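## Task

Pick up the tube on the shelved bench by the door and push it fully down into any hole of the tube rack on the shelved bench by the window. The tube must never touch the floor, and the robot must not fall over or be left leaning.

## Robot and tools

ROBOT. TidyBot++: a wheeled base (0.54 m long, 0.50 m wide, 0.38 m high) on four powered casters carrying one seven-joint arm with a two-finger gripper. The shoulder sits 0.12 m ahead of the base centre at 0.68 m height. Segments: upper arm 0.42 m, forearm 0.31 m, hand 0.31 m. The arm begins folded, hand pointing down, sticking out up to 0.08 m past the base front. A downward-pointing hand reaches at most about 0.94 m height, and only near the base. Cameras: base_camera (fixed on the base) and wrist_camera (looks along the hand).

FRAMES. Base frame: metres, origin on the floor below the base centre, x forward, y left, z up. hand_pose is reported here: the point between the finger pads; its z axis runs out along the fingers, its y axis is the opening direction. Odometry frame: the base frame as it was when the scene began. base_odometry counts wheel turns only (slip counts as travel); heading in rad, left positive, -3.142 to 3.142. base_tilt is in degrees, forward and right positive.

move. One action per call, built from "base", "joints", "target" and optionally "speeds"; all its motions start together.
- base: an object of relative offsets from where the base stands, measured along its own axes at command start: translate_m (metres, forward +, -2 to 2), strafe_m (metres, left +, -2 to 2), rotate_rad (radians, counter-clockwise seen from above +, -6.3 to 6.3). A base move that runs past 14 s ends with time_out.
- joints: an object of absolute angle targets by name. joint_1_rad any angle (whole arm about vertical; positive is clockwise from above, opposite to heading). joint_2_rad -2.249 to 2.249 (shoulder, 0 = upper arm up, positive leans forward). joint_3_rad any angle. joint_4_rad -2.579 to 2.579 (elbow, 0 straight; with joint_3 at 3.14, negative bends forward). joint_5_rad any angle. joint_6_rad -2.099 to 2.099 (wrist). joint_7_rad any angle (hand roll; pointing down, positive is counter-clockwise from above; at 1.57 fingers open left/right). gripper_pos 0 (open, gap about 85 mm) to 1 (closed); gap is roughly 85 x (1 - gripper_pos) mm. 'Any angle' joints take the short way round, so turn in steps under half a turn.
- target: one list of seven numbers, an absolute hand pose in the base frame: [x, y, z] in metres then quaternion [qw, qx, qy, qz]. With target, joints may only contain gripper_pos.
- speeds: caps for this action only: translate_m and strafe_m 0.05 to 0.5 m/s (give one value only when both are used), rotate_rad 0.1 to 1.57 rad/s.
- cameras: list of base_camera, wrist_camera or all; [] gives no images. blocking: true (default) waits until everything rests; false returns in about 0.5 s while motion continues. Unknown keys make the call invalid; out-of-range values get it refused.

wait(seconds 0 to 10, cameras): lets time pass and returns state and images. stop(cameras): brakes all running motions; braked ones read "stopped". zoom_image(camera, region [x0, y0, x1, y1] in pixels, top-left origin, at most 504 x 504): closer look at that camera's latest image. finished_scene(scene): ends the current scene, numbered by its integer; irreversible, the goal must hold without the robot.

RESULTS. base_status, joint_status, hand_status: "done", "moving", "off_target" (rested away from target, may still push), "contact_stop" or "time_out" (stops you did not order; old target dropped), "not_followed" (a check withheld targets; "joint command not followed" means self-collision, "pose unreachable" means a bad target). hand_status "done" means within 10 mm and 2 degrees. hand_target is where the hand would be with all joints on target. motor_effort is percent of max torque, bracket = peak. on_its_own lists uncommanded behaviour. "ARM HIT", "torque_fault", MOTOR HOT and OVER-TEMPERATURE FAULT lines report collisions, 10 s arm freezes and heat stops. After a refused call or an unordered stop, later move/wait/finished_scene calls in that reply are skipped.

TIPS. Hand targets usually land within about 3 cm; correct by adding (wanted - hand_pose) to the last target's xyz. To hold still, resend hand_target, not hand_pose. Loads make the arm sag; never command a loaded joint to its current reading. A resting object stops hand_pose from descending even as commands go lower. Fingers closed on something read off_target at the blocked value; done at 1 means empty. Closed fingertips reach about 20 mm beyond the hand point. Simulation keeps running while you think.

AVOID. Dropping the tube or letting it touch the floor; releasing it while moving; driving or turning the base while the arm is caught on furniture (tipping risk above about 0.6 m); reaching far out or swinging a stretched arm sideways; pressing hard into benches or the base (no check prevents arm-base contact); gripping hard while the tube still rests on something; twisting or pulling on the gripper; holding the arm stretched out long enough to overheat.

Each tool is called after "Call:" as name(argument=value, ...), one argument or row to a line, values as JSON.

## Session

Call:
move(
)

Scene clock: 0.00 s.
base_odometry: x=+0.000 y=+0.000 heading=+0.000
base_tilt: forward=+0.7 right=+0.1
base_status: not commanded
joint_positions: joint_1_rad=-0.037 joint_2_rad=-0.389 joint_3_rad=+3.138 joint_4_rad=-2.516 joint_5_rad=-0.046 joint_6_rad=-0.857 joint_7_rad=+1.600 gripper_pos=+0.000
joint_status: not commanded
motor_effort: joint_1_rad=+0 joint_2_rad=-1 joint_3_rad=+0 joint_4_rad=+14 joint_5_rad=-1 joint_6_rad=+2 joint_7_rad=-1
hand_pose: x=+0.2749 y=+0.0184 z=+0.5980 quat_wxyz=(-0.018, +0.996, +0.021, +0.079) (m; base frame)
hand_target: x=+0.2745 y=+0.0184 z=+0.5977 quat_wxyz=(-0.018, +0.997, +0.021, +0.078) (m; base frame)
hand_status: not commanded
pictures: base_camera, wrist_camera
camera_calibration:
wrist_camera: T_world_to_cam=[[0.03872, -0.999249, 0.00121434, -0.00233747], [-0.984734, -0.0383638, -0.169788, 0.433531], [0.169707, 0.00537839, -0.98548, 0.678651], [0, 0, 0, 1]] pos_world=[0.31183, 0.0106461, 0.742408]

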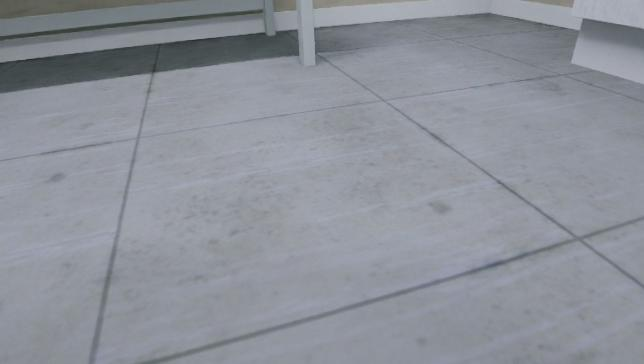

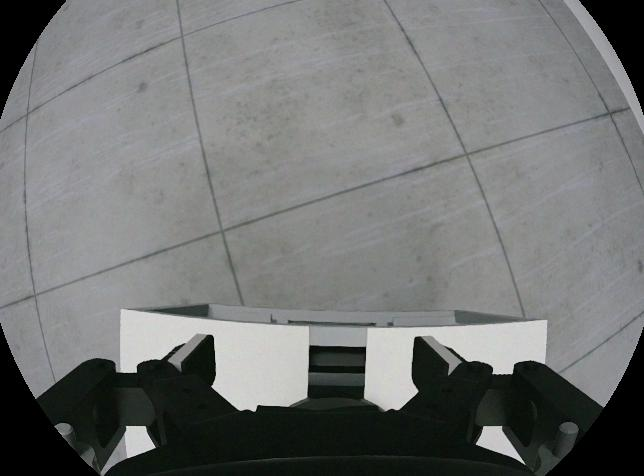

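Call:
move(
  joints={"joint_1_rad": 0.0, "joint_2_rad": -0.38, "joint_3_rad": 3.14, "joint_4_rad": -2.2, "joint_5_rad": -0.06, "joint_6_rad": 0.1, "joint_7_rad": 1.49},
)

Scene clock: 2.17 s.
move: done
base_odometry: x=+0.000 y=+0.000 heading=+0.000
base_tilt: forward=+0.7 right=+0.1
base_status: not commanded
joint_positions: joint_1_rad=-0.015 joint_2_rad=-0.389 joint_3_rad=+3.138 joint_4_rad=-2.228 joint_5_rad=-0.046 joint_6_rad=+0.058 joint_7_rad=+1.566 gripper_pos=+0.000
joint_status: all done
motor_effort: joint_1_rad=+0(2) joint_2_rad=-6(6) joint_3_rad=+1(2) joint_4_rad=+19(20) joint_5_rad=-1(1) joint_6_rad=+9(9) joint_7_rad=-1(2)
hand_pose: x=+0.5669 y=+0.0093 z=+0.9231 quat_wxyz=(-0.020, +0.777, -0.013, +0.629) (m; base frame)
hand_target: x=+0.5754 y=+0.0003 z=+0.9487 quat_wxyz=(-0.044, +0.756, -0.054, +0.651) (m; base frame)
hand_status: not commanded
pictures: base_camera, wrist_camera
camera_calibration:
wrist_camera: T_world_to_cam=[[-0.0289541, -0.998689, -0.0422028, 0.0552767], [-0.197093, 0.0470956, -0.979253, 1.0758], [0.979957, -0.0200355, -0.198198, -0.23626], [0, 0, 0, 1]] pos_world=[0.445157, -0.000194588, 1.00898]

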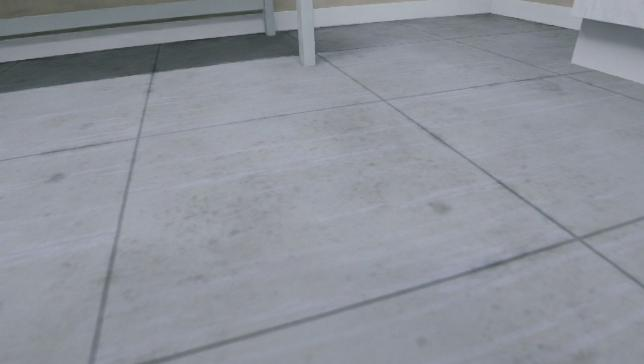

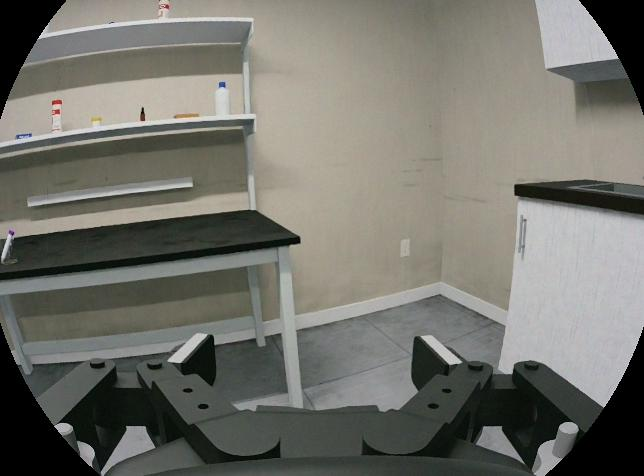

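Call:
move(
  joints={"joint_1_rad": -0.9},
  cameras=["wrist_camera"],
)

Call:
move(
  joints={"joint_1_rad": -2.1},
  cameras=["wrist_camera"],
)

Call:
move(
  joints={"joint_1_rad": -3.3},
  cameras=["wrist_camera"],
)

Call:
move(
  joints={"joint_1_rad": -4.5},
  cameras=["wrist_camera"],
)

Scene clock: 4.80 s.
move: done
base_odometry: x=+0.000 y=+0.000 heading=+0.000
base_tilt: forward=+0.7 right=+0.0
base_status: not commanded
joint_positions: joint_1_rad=-0.886 joint_2_rad=-0.389 joint_3_rad=+3.138 joint_4_rad=-2.228 joint_5_rad=-0.046 joint_6_rad=+0.061 joint_7_rad=+1.565 gripper_pos=+0.000
joint_status: all done
motor_effort: joint_1_rad=+0(2) joint_2_rad=-6(7) joint_3_rad=+0(1) joint_4_rad=+19(20) joint_5_rad=+0(1) joint_6_rad=+9(9) joint_7_rad=-1(2)
hand_pose: x=+0.4006 y=+0.3486 z=+0.9240 quat_wxyz=(-0.284, +0.709, +0.315, +0.563) (m; base frame)
hand_target: x=+0.4024 y=+0.3577 z=+0.9487 quat_wxyz=(-0.323, +0.704, +0.280, +0.567) (m; base frame)
hand_status: not commanded
pictures: wrist_camera
camera_calibration:
wrist_camera: T_world_to_cam=[[0.745066, -0.66564, -0.0424342, -0.0365991], [-0.161138, -0.117899, -0.979865, 1.07168], [0.647234, 0.736901, -0.195102, -0.199812], [0, 0, 0, 1]] pos_world=[0.329281, 0.24923, 1.00956]

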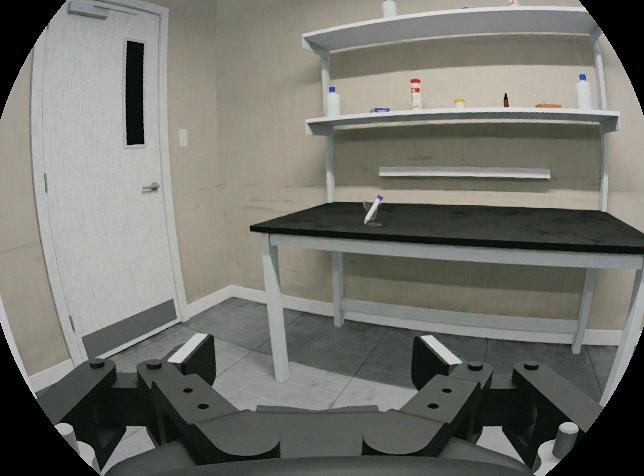

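Scene clock: 7.27 s.
move: done
base_odometry: x=+0.000 y=+0.000 heading=+0.000
base_tilt: forward=+0.7 right=+0.0
base_status: not commanded
joint_positions: joint_1_rad=-2.086 joint_2_rad=-0.389 joint_3_rad=+3.138 joint_4_rad=-2.228 joint_5_rad=-0.046 joint_6_rad=+0.062 joint_7_rad=+1.565 gripper_pos=+0.000
joint_status: all done
motor_effort: joint_1_rad=+0(2) joint_2_rad=-6(7) joint_3_rad=+0(1) joint_4_rad=+19(20) joint_5_rad=-1(1) joint_6_rad=+9(9) joint_7_rad=-1(2)
hand_pose: x=-0.1039 y=+0.3889 z=+0.9242 quat_wxyz=(-0.552, +0.407, +0.661, +0.304) (m; base frame)
hand_target: x=-0.1117 y=+0.3938 z=+0.9487 quat_wxyz=(-0.586, +0.423, +0.629, +0.286) (m; base frame)
hand_status: not commanded
pictures: wrist_camera
camera_calibration:
wrist_camera: T_world_to_cam=[[0.890423, 0.453145, -0.0425067, -0.0538232], [0.0512516, -0.19263, -0.979932, 1.04642], [-0.452239, 0.870375, -0.194746, -0.0693365], [0, 0, 0, 1]] pos_world=[-0.0370619, 0.28631, 1.00963]

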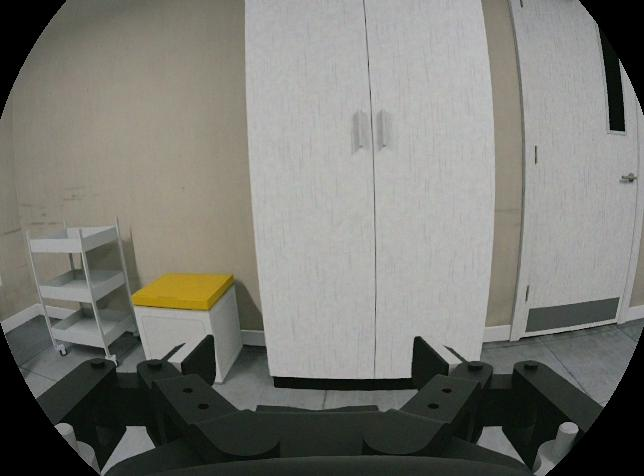

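Scene clock: 9.73 s.
move: done
base_odometry: x=+0.000 y=+0.000 heading=+0.000
base_tilt: forward=+0.7 right=+0.0
base_status: not commanded
joint_positions: joint_1_rad=-3.286 joint_2_rad=-0.389 joint_3_rad=+3.138 joint_4_rad=-2.228 joint_5_rad=-0.046 joint_6_rad=+0.062 joint_7_rad=+1.565 gripper_pos=+0.000
joint_status: all done
motor_effort: joint_1_rad=+0(2) joint_2_rad=-6(7) joint_3_rad=+0(1) joint_4_rad=+19(20) joint_5_rad=-1(1) joint_6_rad=+9(9) joint_7_rad=-2(2)
hand_pose: x=-0.3242 y=-0.0668 z=+0.9242 quat_wxyz=(-0.628, -0.037, +0.775, -0.061) (m; base frame)
hand_target: x=-0.3316 y=-0.0723 z=+0.9487 quat_wxyz=(-0.645, -0.006, +0.758, -0.095) (m; base frame)
hand_status: not commanded
pictures: wrist_camera
camera_calibration:
wrist_camera: T_world_to_cam=[[-0.0996905, 0.994107, -0.0425705, 0.0640651], [0.198, -0.0221087, -0.979953, 1.02896], [-0.975119, -0.106121, -0.194629, -0.00723285], [0, 0, 0, 1]] pos_world=[-0.2044, -0.0417063, 1.00965]

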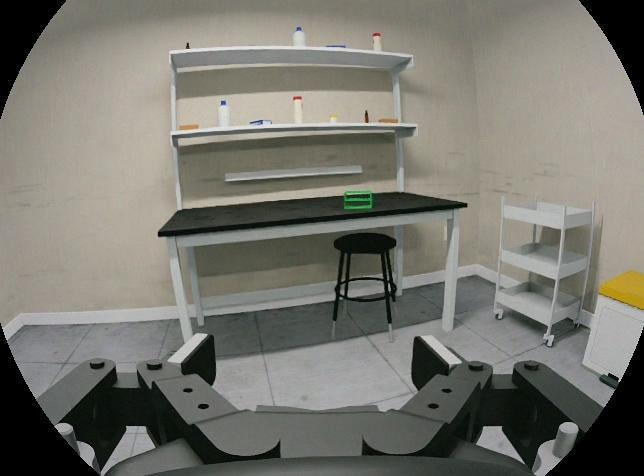

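Scene clock: 12.20 s.
move: done
base_odometry: x=+0.000 y=+0.000 heading=+0.000
base_tilt: forward=+0.7 right=+0.0
base_status: not commanded
joint_positions: joint_1_rad=-4.486 joint_2_rad=-0.389 joint_3_rad=+3.138 joint_4_rad=-2.228 joint_5_rad=-0.046 joint_6_rad=+0.062 joint_7_rad=+1.565 gripper_pos=+0.000
joint_status: all done
motor_effort: joint_1_rad=+0(2) joint_2_rad=-6(7) joint_3_rad=+1(2) joint_4_rad=+20(20) joint_5_rad=+0(1) joint_6_rad=+9(9) joint_7_rad=-1(2)
hand_pose: x=+0.0207 y=-0.4373 z=+0.9242 quat_wxyz=(-0.484, -0.468, +0.619, -0.405) (m; base frame)
hand_target: x=+0.0231 y=-0.4462 z=+0.9487 quat_wxyz=(-0.479, -0.433, +0.622, -0.443) (m; base frame)
hand_status: not commanded
pictures: wrist_camera
camera_calibration:
wrist_camera: T_world_to_cam=[[-0.962664, 0.26733, -0.042577, 0.166765], [0.0923168, 0.176356, -0.979988, 1.04154], [-0.254471, -0.94733, -0.19445, -0.0931718], [0, 0, 0, 1]] pos_world=[0.0406777, -0.316528, 1.00968]

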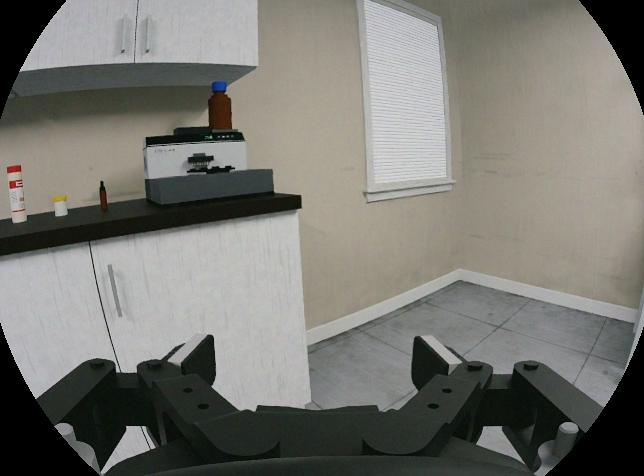

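Call:
zoom_image(
  camera="wrist_camera",
  region=[0, 120, 300, 340],
)

Call:
move(
  joints={"joint_1_rad": -3.3},
  cameras=["wrist_camera"],
)

Call:
zoom_image(
  camera="wrist_camera",
  region=[150, 150, 500, 380],
)

Call:
move(
  joints={"joint_1_rad": -0.9},
  cameras=["wrist_camera"],
)

Call:
zoom_image(
  camera="wrist_camera",
  region=[240, 150, 560, 350],
)

Call:
zoom_image(
  camera="wrist_camera",
  region=[330, 175, 420, 240],
)

Scaled by 1.680.

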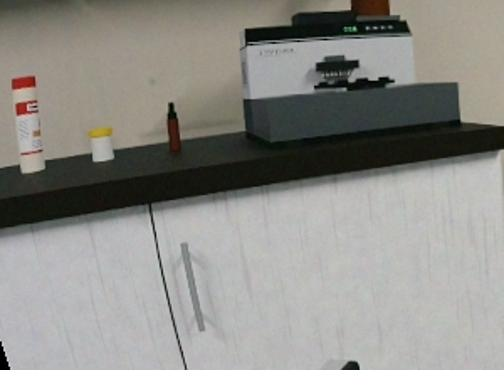

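Scene clock: 15.40 s.
move: done
base_odometry: x=+0.000 y=+0.000 heading=+0.000
base_tilt: forward=+0.7 right=+0.1
base_status: not commanded
joint_positions: joint_1_rad=-3.314 joint_2_rad=-0.389 joint_3_rad=+3.138 joint_4_rad=-2.228 joint_5_rad=-0.046 joint_6_rad=+0.062 joint_7_rad=+1.565 gripper_pos=+0.000
joint_status: all done
motor_effort: joint_1_rad=+0(2) joint_2_rad=-6(7) joint_3_rad=+0(2) joint_4_rad=+19(20) joint_5_rad=+0(1) joint_6_rad=+8(9) joint_7_rad=-2(2)
hand_pose: x=-0.3221 y=-0.0793 z=+0.9243 quat_wxyz=(-0.627, -0.048, +0.775, -0.070) (m; base frame)
hand_target: x=-0.3316 y=-0.0723 z=+0.9487 quat_wxyz=(-0.645, -0.006, +0.758, -0.095) (m; base frame)
hand_status: not commanded
pictures: wrist_camera
camera_calibration:
wrist_camera: T_world_to_cam=[[-0.127741, 0.99089, -0.0426541, 0.0674841], [0.198205, -0.0166346, -0.98002, 1.02895], [-0.971801, -0.133643, -0.194274, -0.0079892], [0, 0, 0, 1]] pos_world=[-0.203086, -0.0508209, 1.00972]

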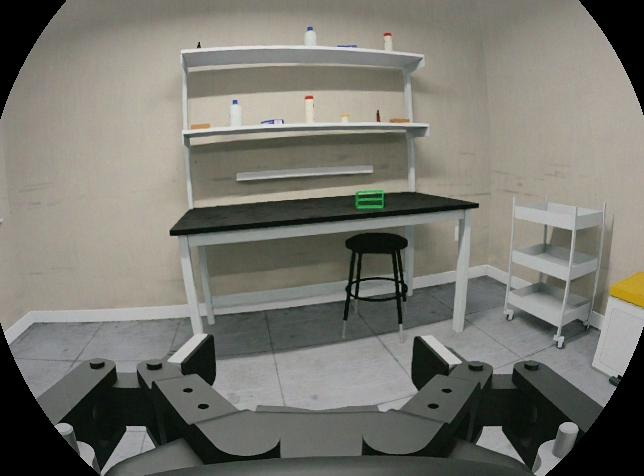

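Scaled by 1.440.

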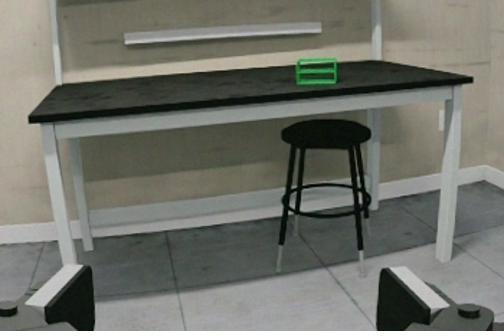

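Scene clock: 18.80 s.
move: done
base_odometry: x=+0.000 y=+0.000 heading=+0.000
base_tilt: forward=+0.7 right=+0.0
base_status: not commanded
joint_positions: joint_1_rad=-0.914 joint_2_rad=-0.389 joint_3_rad=+3.138 joint_4_rad=-2.228 joint_5_rad=-0.046 joint_6_rad=+0.062 joint_7_rad=+1.565 gripper_pos=+0.000
joint_status: all done
motor_effort: joint_1_rad=+0(2) joint_2_rad=-6(7) joint_3_rad=+1(1) joint_4_rad=+19(20) joint_5_rad=+0(1) joint_6_rad=+9(9) joint_7_rad=-1(2)
hand_pose: x=+0.3907 y=+0.3565 z=+0.9243 quat_wxyz=(-0.292, +0.705, +0.325, +0.559) (m; base frame)
hand_target: x=+0.4025 y=+0.3577 z=+0.9487 quat_wxyz=(-0.323, +0.704, +0.280, +0.567) (m; base frame)
hand_status: not commanded
pictures: wrist_camera
camera_calibration:
wrist_camera: T_world_to_cam=[[0.763506, -0.644387, -0.042718, -0.0385094], [-0.157364, -0.121484, -0.98004, 1.07126], [0.626335, 0.754988, -0.194157, -0.198286], [0, 0, 0, 1]] pos_world=[0.322174, 0.25503, 1.00974]

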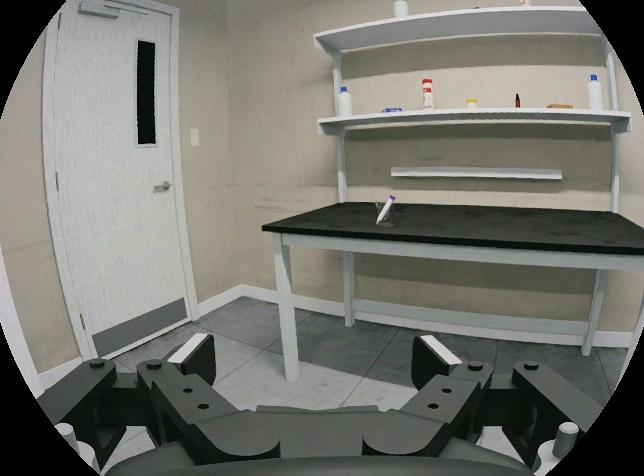

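Scaled by 1.575.

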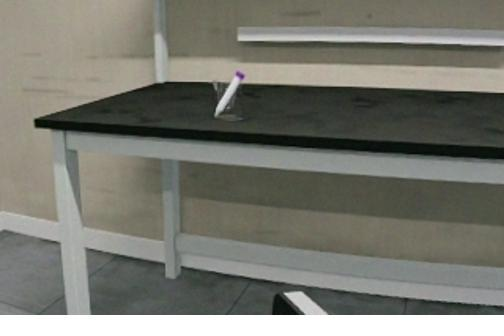

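Scaled by 5.600.

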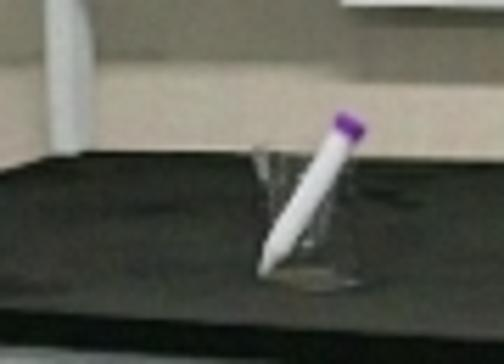

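Call:
move(
  base={"rotate_rad": 0.391},
  joints={"joint_1_rad": 0.0},
)

Scene clock: 27.63 s.
move: done
base_odometry: x=+0.000 y=+0.000 heading=+0.391
base_tilt: forward=+0.7 right=+0.1
base_status: done
joint_positions: joint_1_rad=-0.014 joint_2_rad=-0.389 joint_3_rad=+3.138 joint_4_rad=-2.228 joint_5_rad=-0.046 joint_6_rad=+0.063 joint_7_rad=+1.565 gripper_pos=+0.000
joint_status: all done
motor_effort: joint_1_rad=+0(2) joint_2_rad=-6(7) joint_3_rad=+0(2) joint_4_rad=+19(19) joint_5_rad=-1(1) joint_6_rad=+9(9) joint_7_rad=-1(2)
hand_pose: x=+0.5672 y=+0.0083 z=+0.9244 quat_wxyz=(-0.020, +0.776, -0.014, +0.631) (m; base frame)
hand_target: x=+0.5754 y=+0.0003 z=+0.9487 quat_wxyz=(-0.044, +0.756, -0.054, +0.651) (m; base frame)
hand_status: not commanded
pictures: base_camera, wrist_camera
camera_calibration:
wrist_camera: T_world_to_cam=[[-0.0309744, -0.998595, -0.0429945, 0.0562262], [-0.192675, 0.0481737, -0.980079, 1.07547], [0.980774, -0.0220734, -0.193897, -0.240748], [0, 0, 0, 1]] pos_world=[0.445078, -0.000976473, 1.00978]

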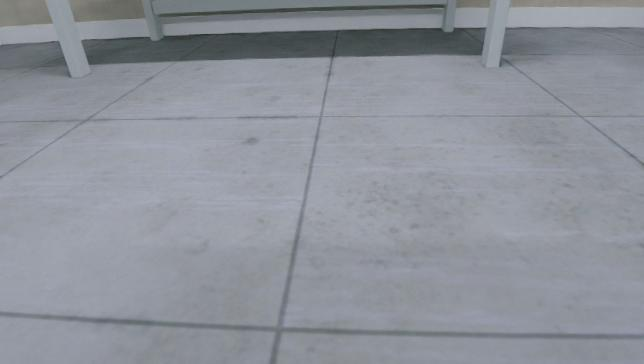

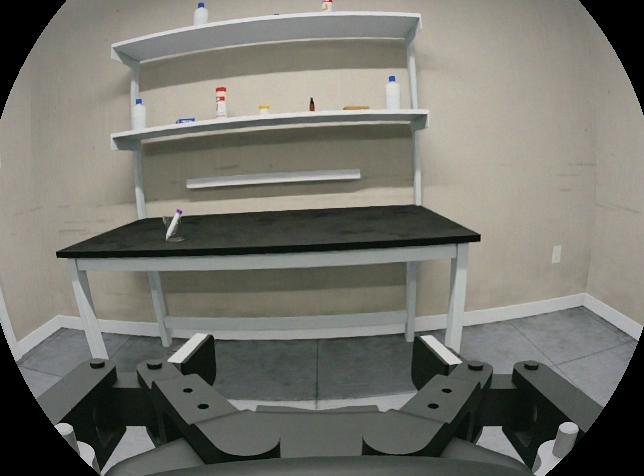

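Call:
move(
  base={"translate_m": 0.53, "strafe_m": 0.535, "rotate_rad": -0.03},
)

Call:
zoom_image(
  camera="wrist_camera",
  region=[220, 150, 420, 320],
)

Scene clock: 32.87 s.
move: done
base_odometry: x=+0.286 y=+0.697 heading=+0.361
base_tilt: forward=+0.8 right=+0.0
base_status: done
joint_positions: joint_1_rad=-0.008 joint_2_rad=-0.388 joint_3_rad=+3.141 joint_4_rad=-2.228 joint_5_rad=-0.046 joint_6_rad=+0.064 joint_7_rad=+1.565 gripper_pos=+0.000
joint_status: not commanded
motor_effort: joint_1_rad=+0(1) joint_2_rad=-6(9) joint_3_rad=+0(2) joint_4_rad=+19(21) joint_5_rad=+0(1) joint_6_rad=+9(9) joint_7_rad=-1(2)
hand_pose: x=+0.5677 y=+0.0041 z=+0.9243 quat_wxyz=(-0.018, +0.776, -0.018, +0.631) (m; base frame)
hand_target: x=+0.5754 y=+0.0003 z=+0.9487 quat_wxyz=(-0.044, +0.756, -0.054, +0.651) (m; base frame)
hand_status: not commanded
pictures: base_camera, wrist_camera
camera_calibration:
wrist_camera: T_world_to_cam=[[-0.0399298, -0.998229, -0.0440973, 0.0581028], [-0.191988, 0.0509749, -0.980073, 1.07527], [0.980585, -0.030668, -0.193683, -0.241414], [0, 0, 0, 1]] pos_world=[0.445486, -0.00421549, 1.00965]

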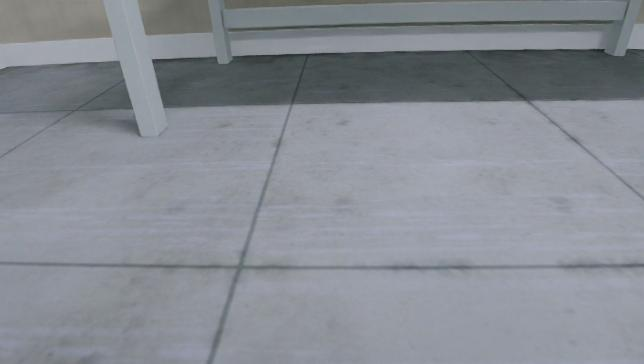

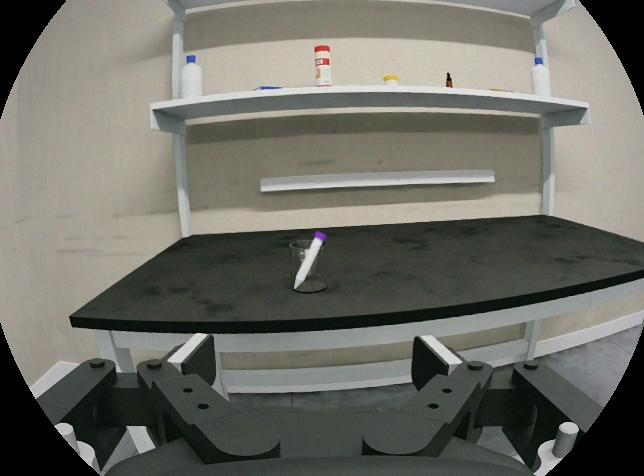

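Scaled by 2.520.

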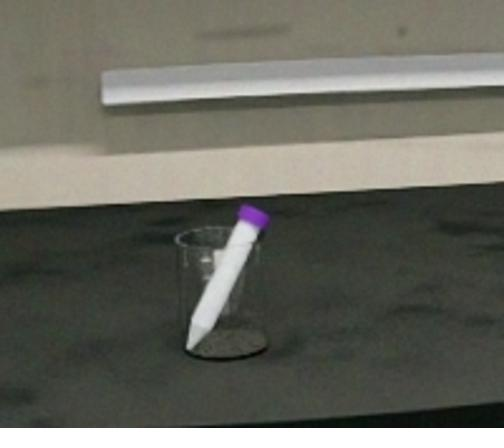

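Call:
move(
  base={"translate_m": 0.31},
  cameras=["wrist_camera", "base_camera"],
)

Call:
zoom_image(
  camera="wrist_camera",
  region=[250, 240, 400, 380],
)

Scene clock: 36.77 s.
move: done
base_odometry: x=+0.576 y=+0.806 heading=+0.361
base_tilt: forward=+0.7 right=+0.1
base_status: done
joint_positions: joint_1_rad=-0.008 joint_2_rad=-0.382 joint_3_rad=+3.141 joint_4_rad=-2.228 joint_5_rad=-0.046 joint_6_rad=+0.065 joint_7_rad=+1.565 gripper_pos=+0.000
joint_status: not commanded
motor_effort: joint_1_rad=+0(0) joint_2_rad=-6(10) joint_3_rad=+0(1) joint_4_rad=+19(20) joint_5_rad=+0(1) joint_6_rad=+8(9) joint_7_rad=-1(2)
hand_pose: x=+0.5692 y=+0.0041 z=+0.9219 quat_wxyz=(-0.018, +0.777, -0.018, +0.629) (m; base frame)
hand_target: x=+0.5754 y=+0.0003 z=+0.9487 quat_wxyz=(-0.044, +0.756, -0.054, +0.651) (m; base frame)
hand_status: not commanded
pictures: base_camera, wrist_camera
camera_calibration:
wrist_camera: T_world_to_cam=[[-0.0401963, -0.998229, -0.0438481, 0.0579766], [-0.196843, 0.0509347, -0.979111, 1.0751], [0.979611, -0.0307255, -0.198542, -0.238344], [0, 0, 0, 1]] pos_world=[0.447441, -0.00420929, 1.00786]

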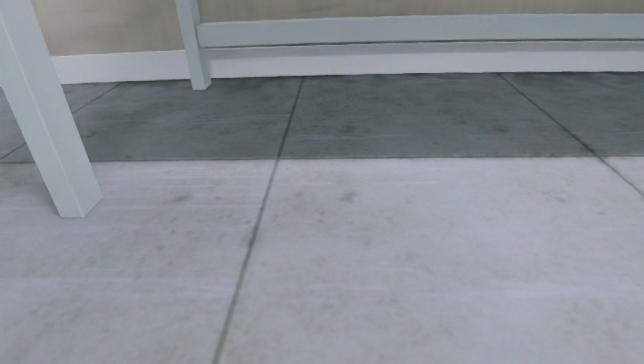

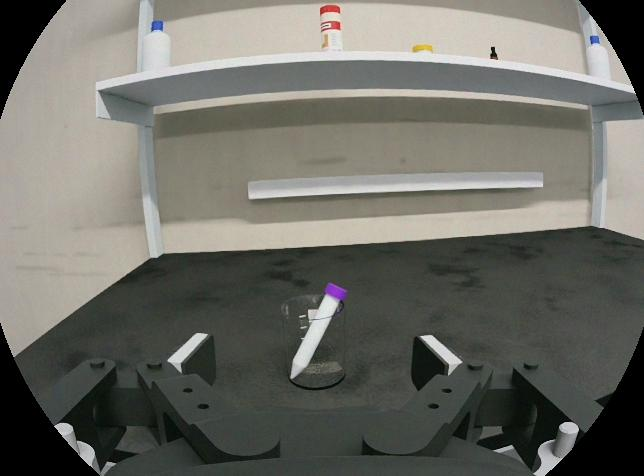

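Scaled by 3.360.

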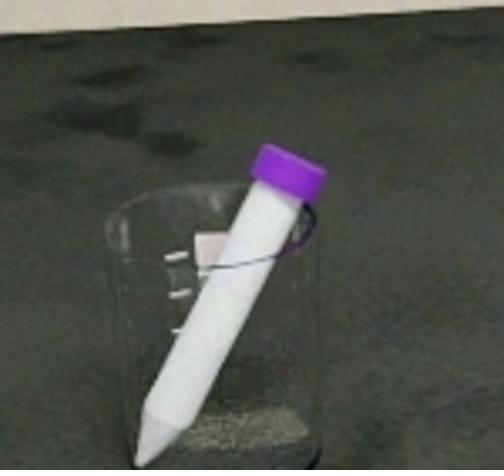

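Call:
move(
  joints={"joint_1_rad": 0.0, "joint_2_rad": -0.036, "joint_3_rad": 3.14, "joint_4_rad": -0.645, "joint_5_rad": -0.06, "joint_6_rad": -1.94, "joint_7_rad": 1.49},
  cameras=["wrist_camera"],
)

Call:
zoom_image(
  camera="wrist_camera",
  region=[230, 60, 410, 240],
)

Scene clock: 40.63 s.
move: done
base_odometry: x=+0.576 y=+0.806 heading=+0.361
base_tilt: forward=+0.7 right=+0.1
base_status: not commanded
joint_positions: joint_1_rad=-0.008 joint_2_rad=-0.061 joint_3_rad=+3.141 joint_4_rad=-0.677 joint_5_rad=-0.046 joint_6_rad=-1.894 joint_7_rad=+1.565 gripper_pos=+0.000
joint_status: all done
motor_effort: joint_1_rad=+0(2) joint_2_rad=-9(11) joint_3_rad=+0(2) joint_4_rad=+11(20) joint_5_rad=-1(2) joint_6_rad=+6(9) joint_7_rad=-2(2)
hand_pose: x=+0.4585 y=+0.0177 z=+1.1071 quat_wxyz=(-0.021, +0.950, +0.015, +0.310) (m; base frame)
hand_target: x=+0.4571 y=+0.0193 z=+1.1022 quat_wxyz=(-0.036, +0.956, -0.019, +0.291) (m; base frame)
hand_status: not commanded
pictures: wrist_camera
camera_calibration:
wrist_camera: T_world_to_cam=[[0.0193762, -0.999809, -0.00265318, 0.00238979], [-0.800255, -0.013918, -0.599499, 1.09143], [0.599347, 0.0137392, -0.800371, 0.747211], [0, 0, 0, 1]] pos_world=[0.425535, 0.00731371, 1.25236]

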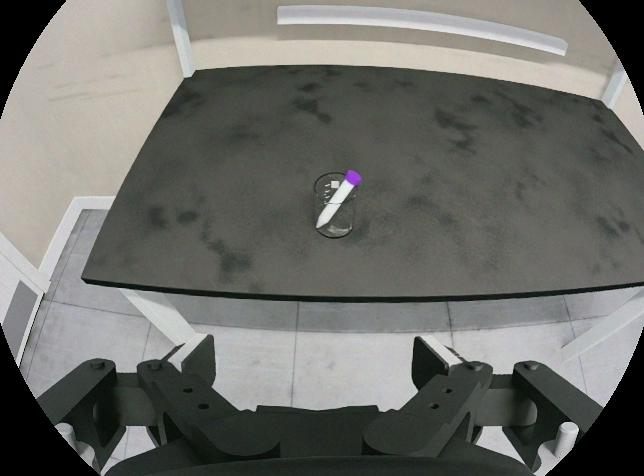

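Scaled by 2.800.

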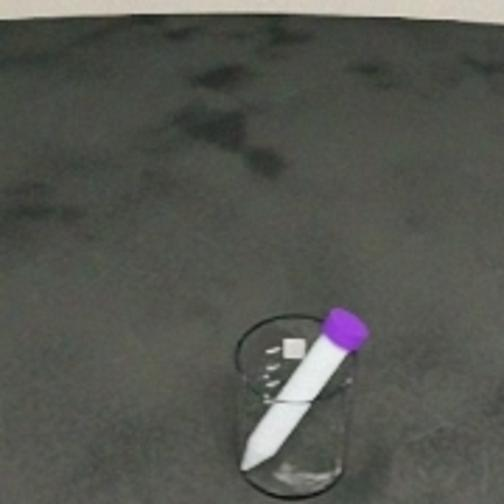

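Call:
move(
  base={"translate_m": 0.335, "strafe_m": -0.03},
  joints={"joint_5_rad": 0.05},
  speeds={"translate_m": 0.25},
)

Scene clock: 55.03 s.
move: done
base_odometry: x=+0.900 y=+0.897 heading=+0.362
base_tilt: forward=+0.7 right=+0.1
base_status: done
joint_positions: joint_1_rad=-0.007 joint_2_rad=-0.043 joint_3_rad=+3.141 joint_4_rad=-0.673 joint_5_rad=+0.036 joint_6_rad=-1.900 joint_7_rad=+1.565 gripper_pos=+0.000
joint_status: all done
motor_effort: joint_1_rad=+0(1) joint_2_rad=-10(13) joint_3_rad=-1(1) joint_4_rad=+11(13) joint_5_rad=-1(1) joint_6_rad=+5(6) joint_7_rad=-2(2)
hand_pose: x=+0.4648 y=-0.0069 z=+1.1012 quat_wxyz=(+0.013, +0.954, -0.010, +0.301) (m; base frame)
hand_target: x=+0.4573 y=-0.0126 z=+1.1021 quat_wxyz=(+0.008, +0.955, -0.053, +0.292) (m; base frame)
hand_status: not commanded
pictures: base_camera, wrist_camera
camera_calibration:
wrist_camera: T_world_to_cam=[[-0.0481241, -0.997786, 0.0458987, -0.0444424], [-0.811968, 0.0123173, -0.583572, 1.08071], [0.581715, -0.0653521, -0.810763, 0.758071], [0, 0, 0, 1]] pos_world=[0.434381, -0.00811391, 1.24733]

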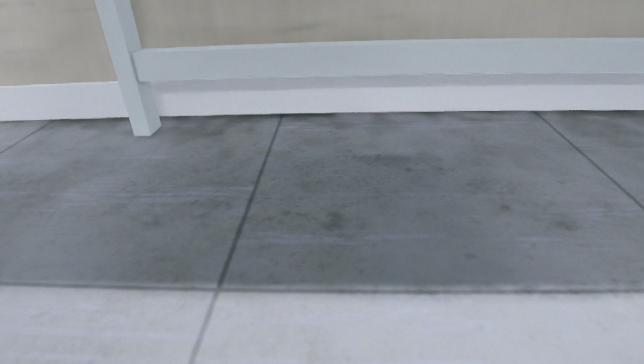

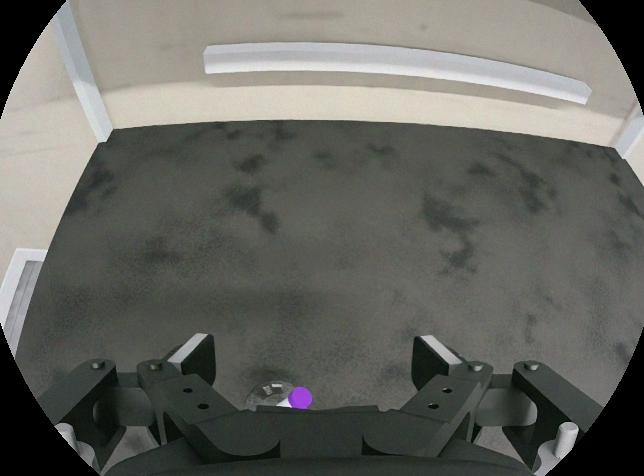

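Call:
move(
  joints={"joint_1_rad": 0.0, "joint_2_rad": 0.2, "joint_3_rad": 3.14, "joint_4_rad": -0.976, "joint_5_rad": 0.0, "joint_6_rad": -2.055, "joint_7_rad": 0.4},
  cameras=["wrist_camera"],
)

Call:
zoom_image(
  camera="wrist_camera",
  region=[200, 170, 440, 400],
)

Scene clock: 58.07 s.
move: done
base_odometry: x=+0.900 y=+0.897 heading=+0.362
base_tilt: forward=+0.7 right=+0.0
base_status: not commanded
joint_positions: joint_1_rad=-0.007 joint_2_rad=+0.189 joint_3_rad=+3.141 joint_4_rad=-0.954 joint_5_rad=+0.036 joint_6_rad=-2.016 joint_7_rad=+0.479 gripper_pos=+0.000
joint_status: all done
motor_effort: joint_1_rad=+0(2) joint_2_rad=-20(22) joint_3_rad=+0(1) joint_4_rad=+12(16) joint_5_rad=+0(1) joint_6_rad=+0(6) joint_7_rad=-2(2)
hand_pose: x=+0.4786 y=-0.0063 z=+0.9146 quat_wxyz=(+0.018, +0.852, -0.523, +0.001) (m; base frame)
hand_target: x=+0.4650 y=+0.0018 z=+0.9050 quat_wxyz=(+0.025, +0.833, -0.551, -0.037) (m; base frame)
hand_status: not commanded
pictures: wrist_camera
camera_calibration:
wrist_camera: T_world_to_cam=[[-0.89061, -0.450124, 0.0648275, 0.354672], [-0.452758, 0.891006, -0.0334426, 0.313478], [-0.0427083, -0.0591355, -0.997336, 1.06833], [0, 0, 0, 1]] pos_world=[0.50343, -0.0564883, 1.05297]

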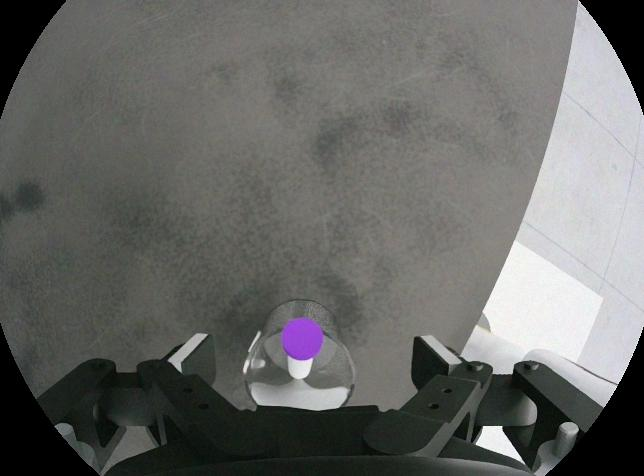

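Scaled by 2.100.

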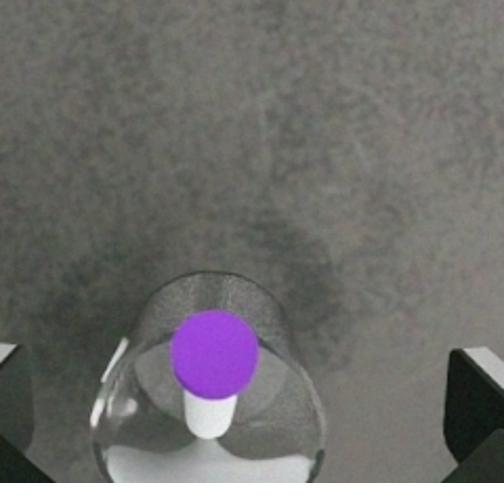

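Call:
zoom_image(
  camera="wrist_camera",
  region=[270, 300, 340, 400],
)

Call:
zoom_image(
  camera="wrist_camera",
  region=[230, 290, 370, 420],
)

Scaled by 5.040.

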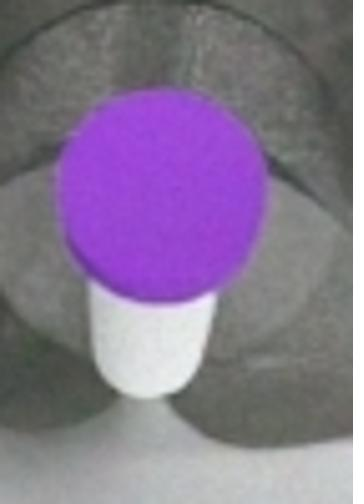

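Scaled by 3.600.

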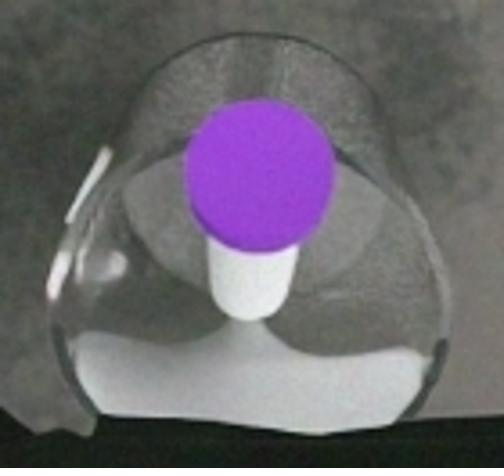

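Call:
move(
  base={"strafe_m": 0.06},
  cameras=["wrist_camera"],
)

Call:
zoom_image(
  camera="wrist_camera",
  region=[260, 190, 420, 350],
)

Scene clock: 69.57 s.
move: done
base_odometry: x=+0.879 y=+0.953 heading=+0.361
base_tilt: forward=+0.7 right=+0.0
base_status: done
joint_positions: joint_1_rad=-0.006 joint_2_rad=+0.189 joint_3_rad=+3.139 joint_4_rad=-0.954 joint_5_rad=+0.036 joint_6_rad=-2.018 joint_7_rad=+0.476 gripper_pos=+0.000
joint_status: not commanded
motor_effort: joint_1_rad=+0(3) joint_2_rad=-19(20) joint_3_rad=+0(2) joint_4_rad=+13(14) joint_5_rad=+0(1) joint_6_rad=+0(0) joint_7_rad=-1(2)
hand_pose: x=+0.4778 y=-0.0058 z=+0.9146 quat_wxyz=(+0.019, +0.852, -0.523, +0.000) (m; base frame)
hand_target: x=+0.4650 y=+0.0018 z=+0.9050 quat_wxyz=(+0.025, +0.833, -0.551, -0.037) (m; base frame)
hand_status: not commanded
pictures: wrist_camera
camera_calibration:
wrist_camera: T_world_to_cam=[[-0.891008, -0.44907, 0.0666416, 0.352794], [-0.451753, 0.891565, -0.0321106, 0.310977], [-0.0449954, -0.0587163, -0.99726, 1.06937], [0, 0, 0, 1]] pos_world=[0.502943, -0.0560379, 1.05291]

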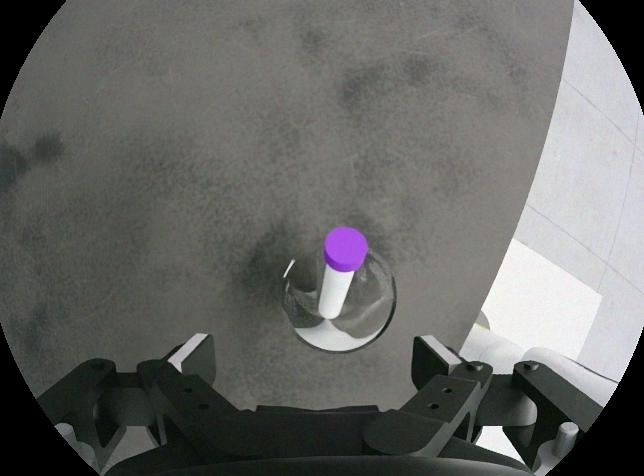

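Scaled by 3.150.

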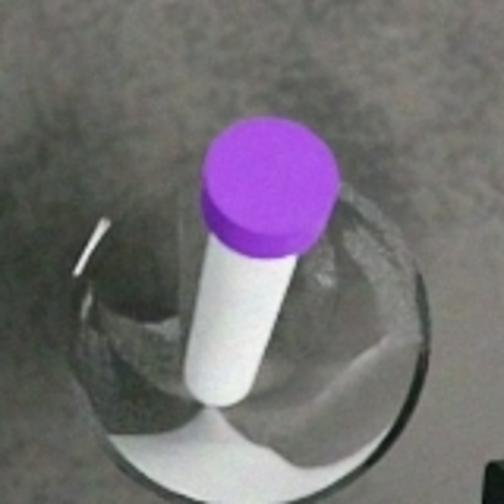

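Call:
move(
  base={"strafe_m": -0.059},
  joints={"joint_5_rad": -0.06, "joint_7_rad": 0.345},
  cameras=["wrist_camera"],
)

Call:
zoom_image(
  camera="wrist_camera",
  region=[230, 270, 400, 420],
)

Scene clock: 78.43 s.
move: done
base_odometry: x=+0.900 y=+0.898 heading=+0.362
base_tilt: forward=+0.7 right=+0.0
base_status: done
joint_positions: joint_1_rad=+0.001 joint_2_rad=+0.189 joint_3_rad=+3.141 joint_4_rad=-0.954 joint_5_rad=-0.025 joint_6_rad=-2.019 joint_7_rad=+0.410 gripper_pos=+0.000
joint_status: all done
motor_effort: joint_1_rad=+0(2) joint_2_rad=-19(21) joint_3_rad=-1(1) joint_4_rad=+13(14) joint_5_rad=-1(2) joint_6_rad=+0(0) joint_7_rad=-1(2)
hand_pose: x=+0.4776 y=+0.0083 z=+0.9145 quat_wxyz=(-0.004, +0.839, -0.544, -0.015) (m; base frame)
hand_target: x=+0.4647 y=+0.0183 z=+0.9055 quat_wxyz=(+0.003, +0.825, -0.563, -0.052) (m; base frame)
hand_status: not commanded
pictures: wrist_camera
camera_calibration:
wrist_camera: T_world_to_cam=[[-0.911822, -0.408226, 0.0439516, 0.389323], [-0.407885, 0.912877, 0.0168748, 0.232341], [-0.0470112, -0.00254041, -0.998891, 1.07211], [0, 0, 0, 1]] pos_world=[0.500163, -0.0504431, 1.04989]

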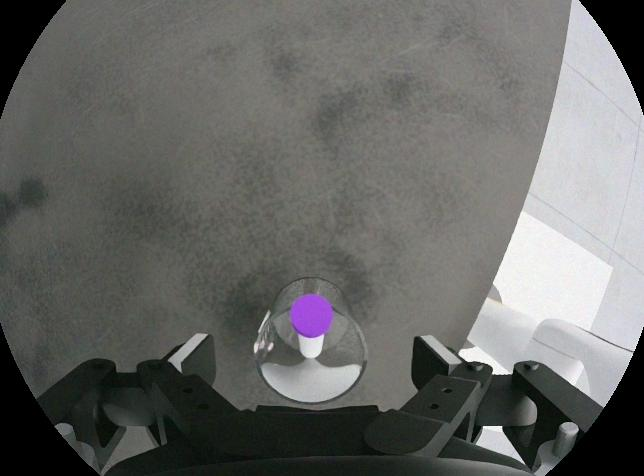

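Scaled by 2.965.

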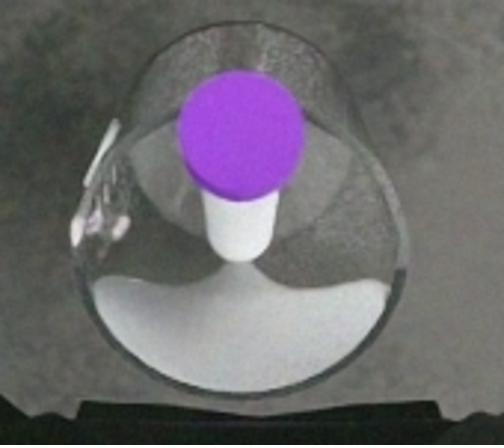

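Call:
move(
  joints={"joint_2_rad": 0.12, "joint_4_rad": -1.127, "joint_6_rad": -1.857},
  cameras=["wrist_camera"],
)

Call:
zoom_image(
  camera="wrist_camera",
  region=[220, 280, 400, 430],
)

Scene clock: 86.07 s.
move: done
base_odometry: x=+0.900 y=+0.898 heading=+0.362
base_tilt: forward=+0.7 right=+0.0
base_status: not commanded
joint_positions: joint_1_rad=+0.001 joint_2_rad=+0.162 joint_3_rad=+3.141 joint_4_rad=-1.100 joint_5_rad=-0.025 joint_6_rad=-1.894 joint_7_rad=+0.410 gripper_pos=+0.000
joint_status: all done
motor_effort: joint_1_rad=+0(0) joint_2_rad=-19(20) joint_3_rad=+0(1) joint_4_rad=+14(15) joint_5_rad=-1(1) joint_6_rad=+0(1) joint_7_rad=-1(2)
hand_pose: x=+0.4818 y=+0.0087 z=+0.8814 quat_wxyz=(-0.006, +0.838, -0.545, -0.013) (m; base frame)
hand_target: x=+0.4789 y=+0.0198 z=+0.8890 quat_wxyz=(-0.034, +0.823, -0.567, -0.001) (m; base frame)
hand_status: not commanded
pictures: wrist_camera
camera_calibration:
wrist_camera: T_world_to_cam=[[-0.913217, -0.405626, 0.0387678, 0.399987], [-0.405321, 0.914038, 0.0157708, 0.234002], [-0.0418322, -0.00131128, -0.999124, 1.03694], [0, 0, 0, 1]] pos_world=[0.503498, -0.0502815, 1.01683]

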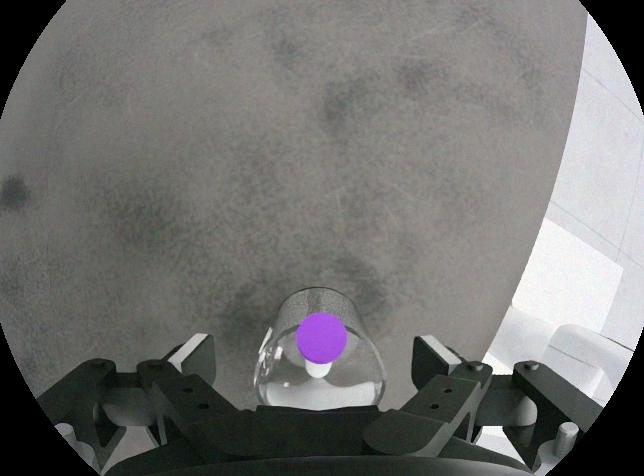

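Scaled by 2.800.

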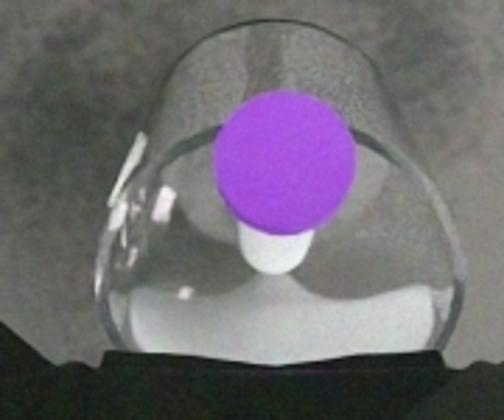

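Call:
move(
  joints={"joint_2_rad": 0.089, "joint_4_rad": -1.1955, "joint_6_rad": -1.805},
  cameras=["wrist_camera"],
)

Call:
zoom_image(
  camera="wrist_camera",
  region=[220, 280, 420, 430],
)

Scene clock: 94.63 s.
move: done
base_odometry: x=+0.900 y=+0.898 heading=+0.362
base_tilt: forward=+0.7 right=+0.1
base_status: not commanded
joint_positions: joint_1_rad=+0.001 joint_2_rad=+0.130 joint_3_rad=+3.141 joint_4_rad=-1.170 joint_5_rad=-0.025 joint_6_rad=-1.843 joint_7_rad=+0.410 gripper_pos=+0.000
joint_status: all done
motor_effort: joint_1_rad=+0(0) joint_2_rad=-18(20) joint_3_rad=+0(1) joint_4_rad=+14(15) joint_5_rad=+0(1) joint_6_rad=+0(1) joint_7_rad=-2(2)
hand_pose: x=+0.4761 y=+0.0088 z=+0.8718 quat_wxyz=(-0.010, +0.838, -0.545, -0.007) (m; base frame)
hand_target: x=+0.4740 y=+0.0200 z=+0.8793 quat_wxyz=(-0.039, +0.822, -0.568, +0.005) (m; base frame)
hand_status: not commanded
pictures: wrist_camera
camera_calibration:
wrist_camera: T_world_to_cam=[[-0.914141, -0.404515, 0.0267053, 0.406146], [-0.404372, 0.914531, 0.0108019, 0.235603], [-0.0287923, -0.00092437, -0.999585, 1.02125], [0, 0, 0, 1]] pos_world=[0.49595, -0.0502299, 1.00744]

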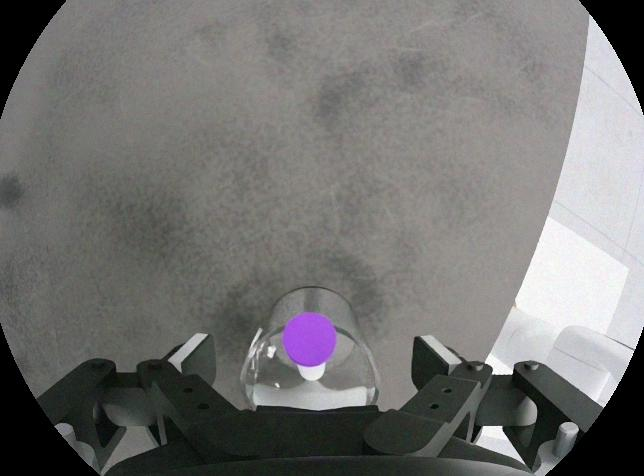

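Scaled by 2.520.

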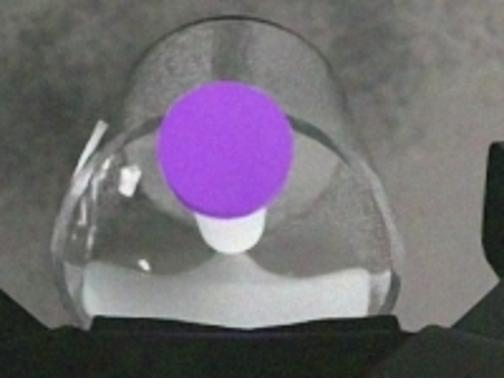

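Call:
wait(
  seconds=0,
  cameras=["wrist_camera"],
)

Scene clock: 97.40 s.
base_odometry: x=+0.900 y=+0.898 heading=+0.362
base_tilt: forward=+0.7 right=+0.1
base_status: not commanded
joint_positions: joint_1_rad=+0.001 joint_2_rad=+0.130 joint_3_rad=+3.141 joint_4_rad=-1.170 joint_5_rad=-0.025 joint_6_rad=-1.842 joint_7_rad=+0.410 gripper_pos=+0.000
joint_status: all done
motor_effort: joint_1_rad=+0(0) joint_2_rad=-18(20) joint_3_rad=+1(1) joint_4_rad=+14(15) joint_5_rad=-1(1) joint_6_rad=+0(1) joint_7_rad=-2(2)
hand_pose: x=+0.4764 y=+0.0088 z=+0.8718 quat_wxyz=(-0.010, +0.838, -0.545, -0.007) (m; base frame)
hand_target: x=+0.4740 y=+0.0200 z=+0.8793 quat_wxyz=(-0.039, +0.822, -0.568, +0.005) (m; base frame)
hand_status: not commanded
pictures: wrist_camera
camera_calibration:
wrist_camera: T_world_to_cam=[[-0.914177, -0.404495, 0.0257607, 0.407225], [-0.404363, 0.91454, 0.0103908, 0.23606], [-0.0277622, -0.000917657, -0.999614, 1.02084], [0, 0, 0, 1]] pos_world=[0.496071, -0.0502292, 1.0075]

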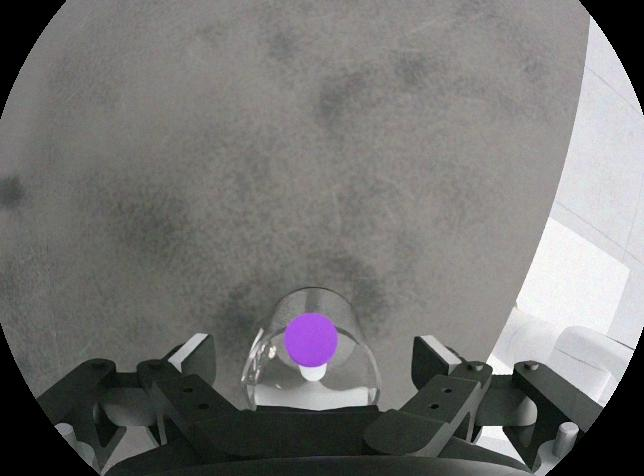

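Call:
move(
  joints={"joint_1_rad": 0.0, "joint_2_rad": 0.084, "joint_3_rad": 3.14, "joint_4_rad": -1.22, "joint_5_rad": -0.06, "joint_6_rad": -1.784, "joint_7_rad": 0.345, "gripper_pos": 0.0},
  cameras=["wrist_camera"],
)

Scene clock: 99.13 s.
move: done
base_odometry: x=+0.900 y=+0.898 heading=+0.362
base_tilt: forward=+0.7 right=+0.0
base_status: not commanded
joint_positions: joint_1_rad=+0.001 joint_2_rad=+0.124 joint_3_rad=+3.141 joint_4_rad=-1.196 joint_5_rad=-0.025 joint_6_rad=-1.819 joint_7_rad=+0.410 gripper_pos=+0.000
joint_status: all done
motor_effort: joint_1_rad=+1(1) joint_2_rad=-18(19) joint_3_rad=+0(1) joint_4_rad=+14(15) joint_5_rad=+0(1) joint_6_rad=+0(1) joint_7_rad=-2(2)
hand_pose: x=+0.4763 y=+0.0089 z=+0.8662 quat_wxyz=(-0.011, +0.838, -0.546, -0.006) (m; base frame)
hand_target: x=+0.4740 y=+0.0201 z=+0.8737 quat_wxyz=(-0.039, +0.822, -0.568, +0.005) (m; base frame)
hand_status: not commanded
pictures: wrist_camera
camera_calibration:
wrist_camera: T_world_to_cam=[[-0.914466, -0.404005, 0.0230669, 0.409816], [-0.403897, 0.914756, 0.00935303, 0.236734], [-0.0248793, -0.000763657, -0.99969, 1.01393], [0, 0, 0, 1]] pos_world=[0.495605, -0.0502123, 1.00195]

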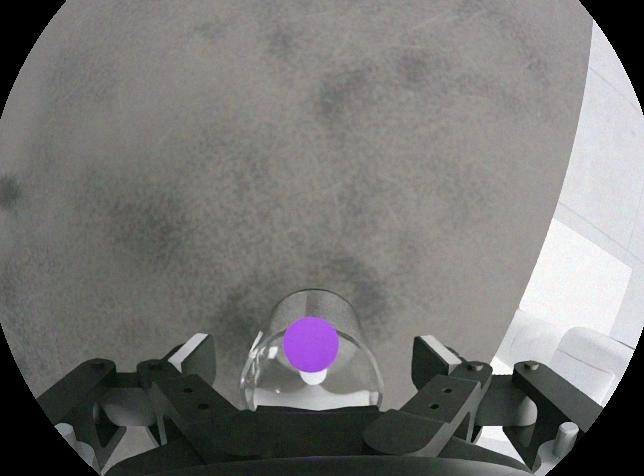

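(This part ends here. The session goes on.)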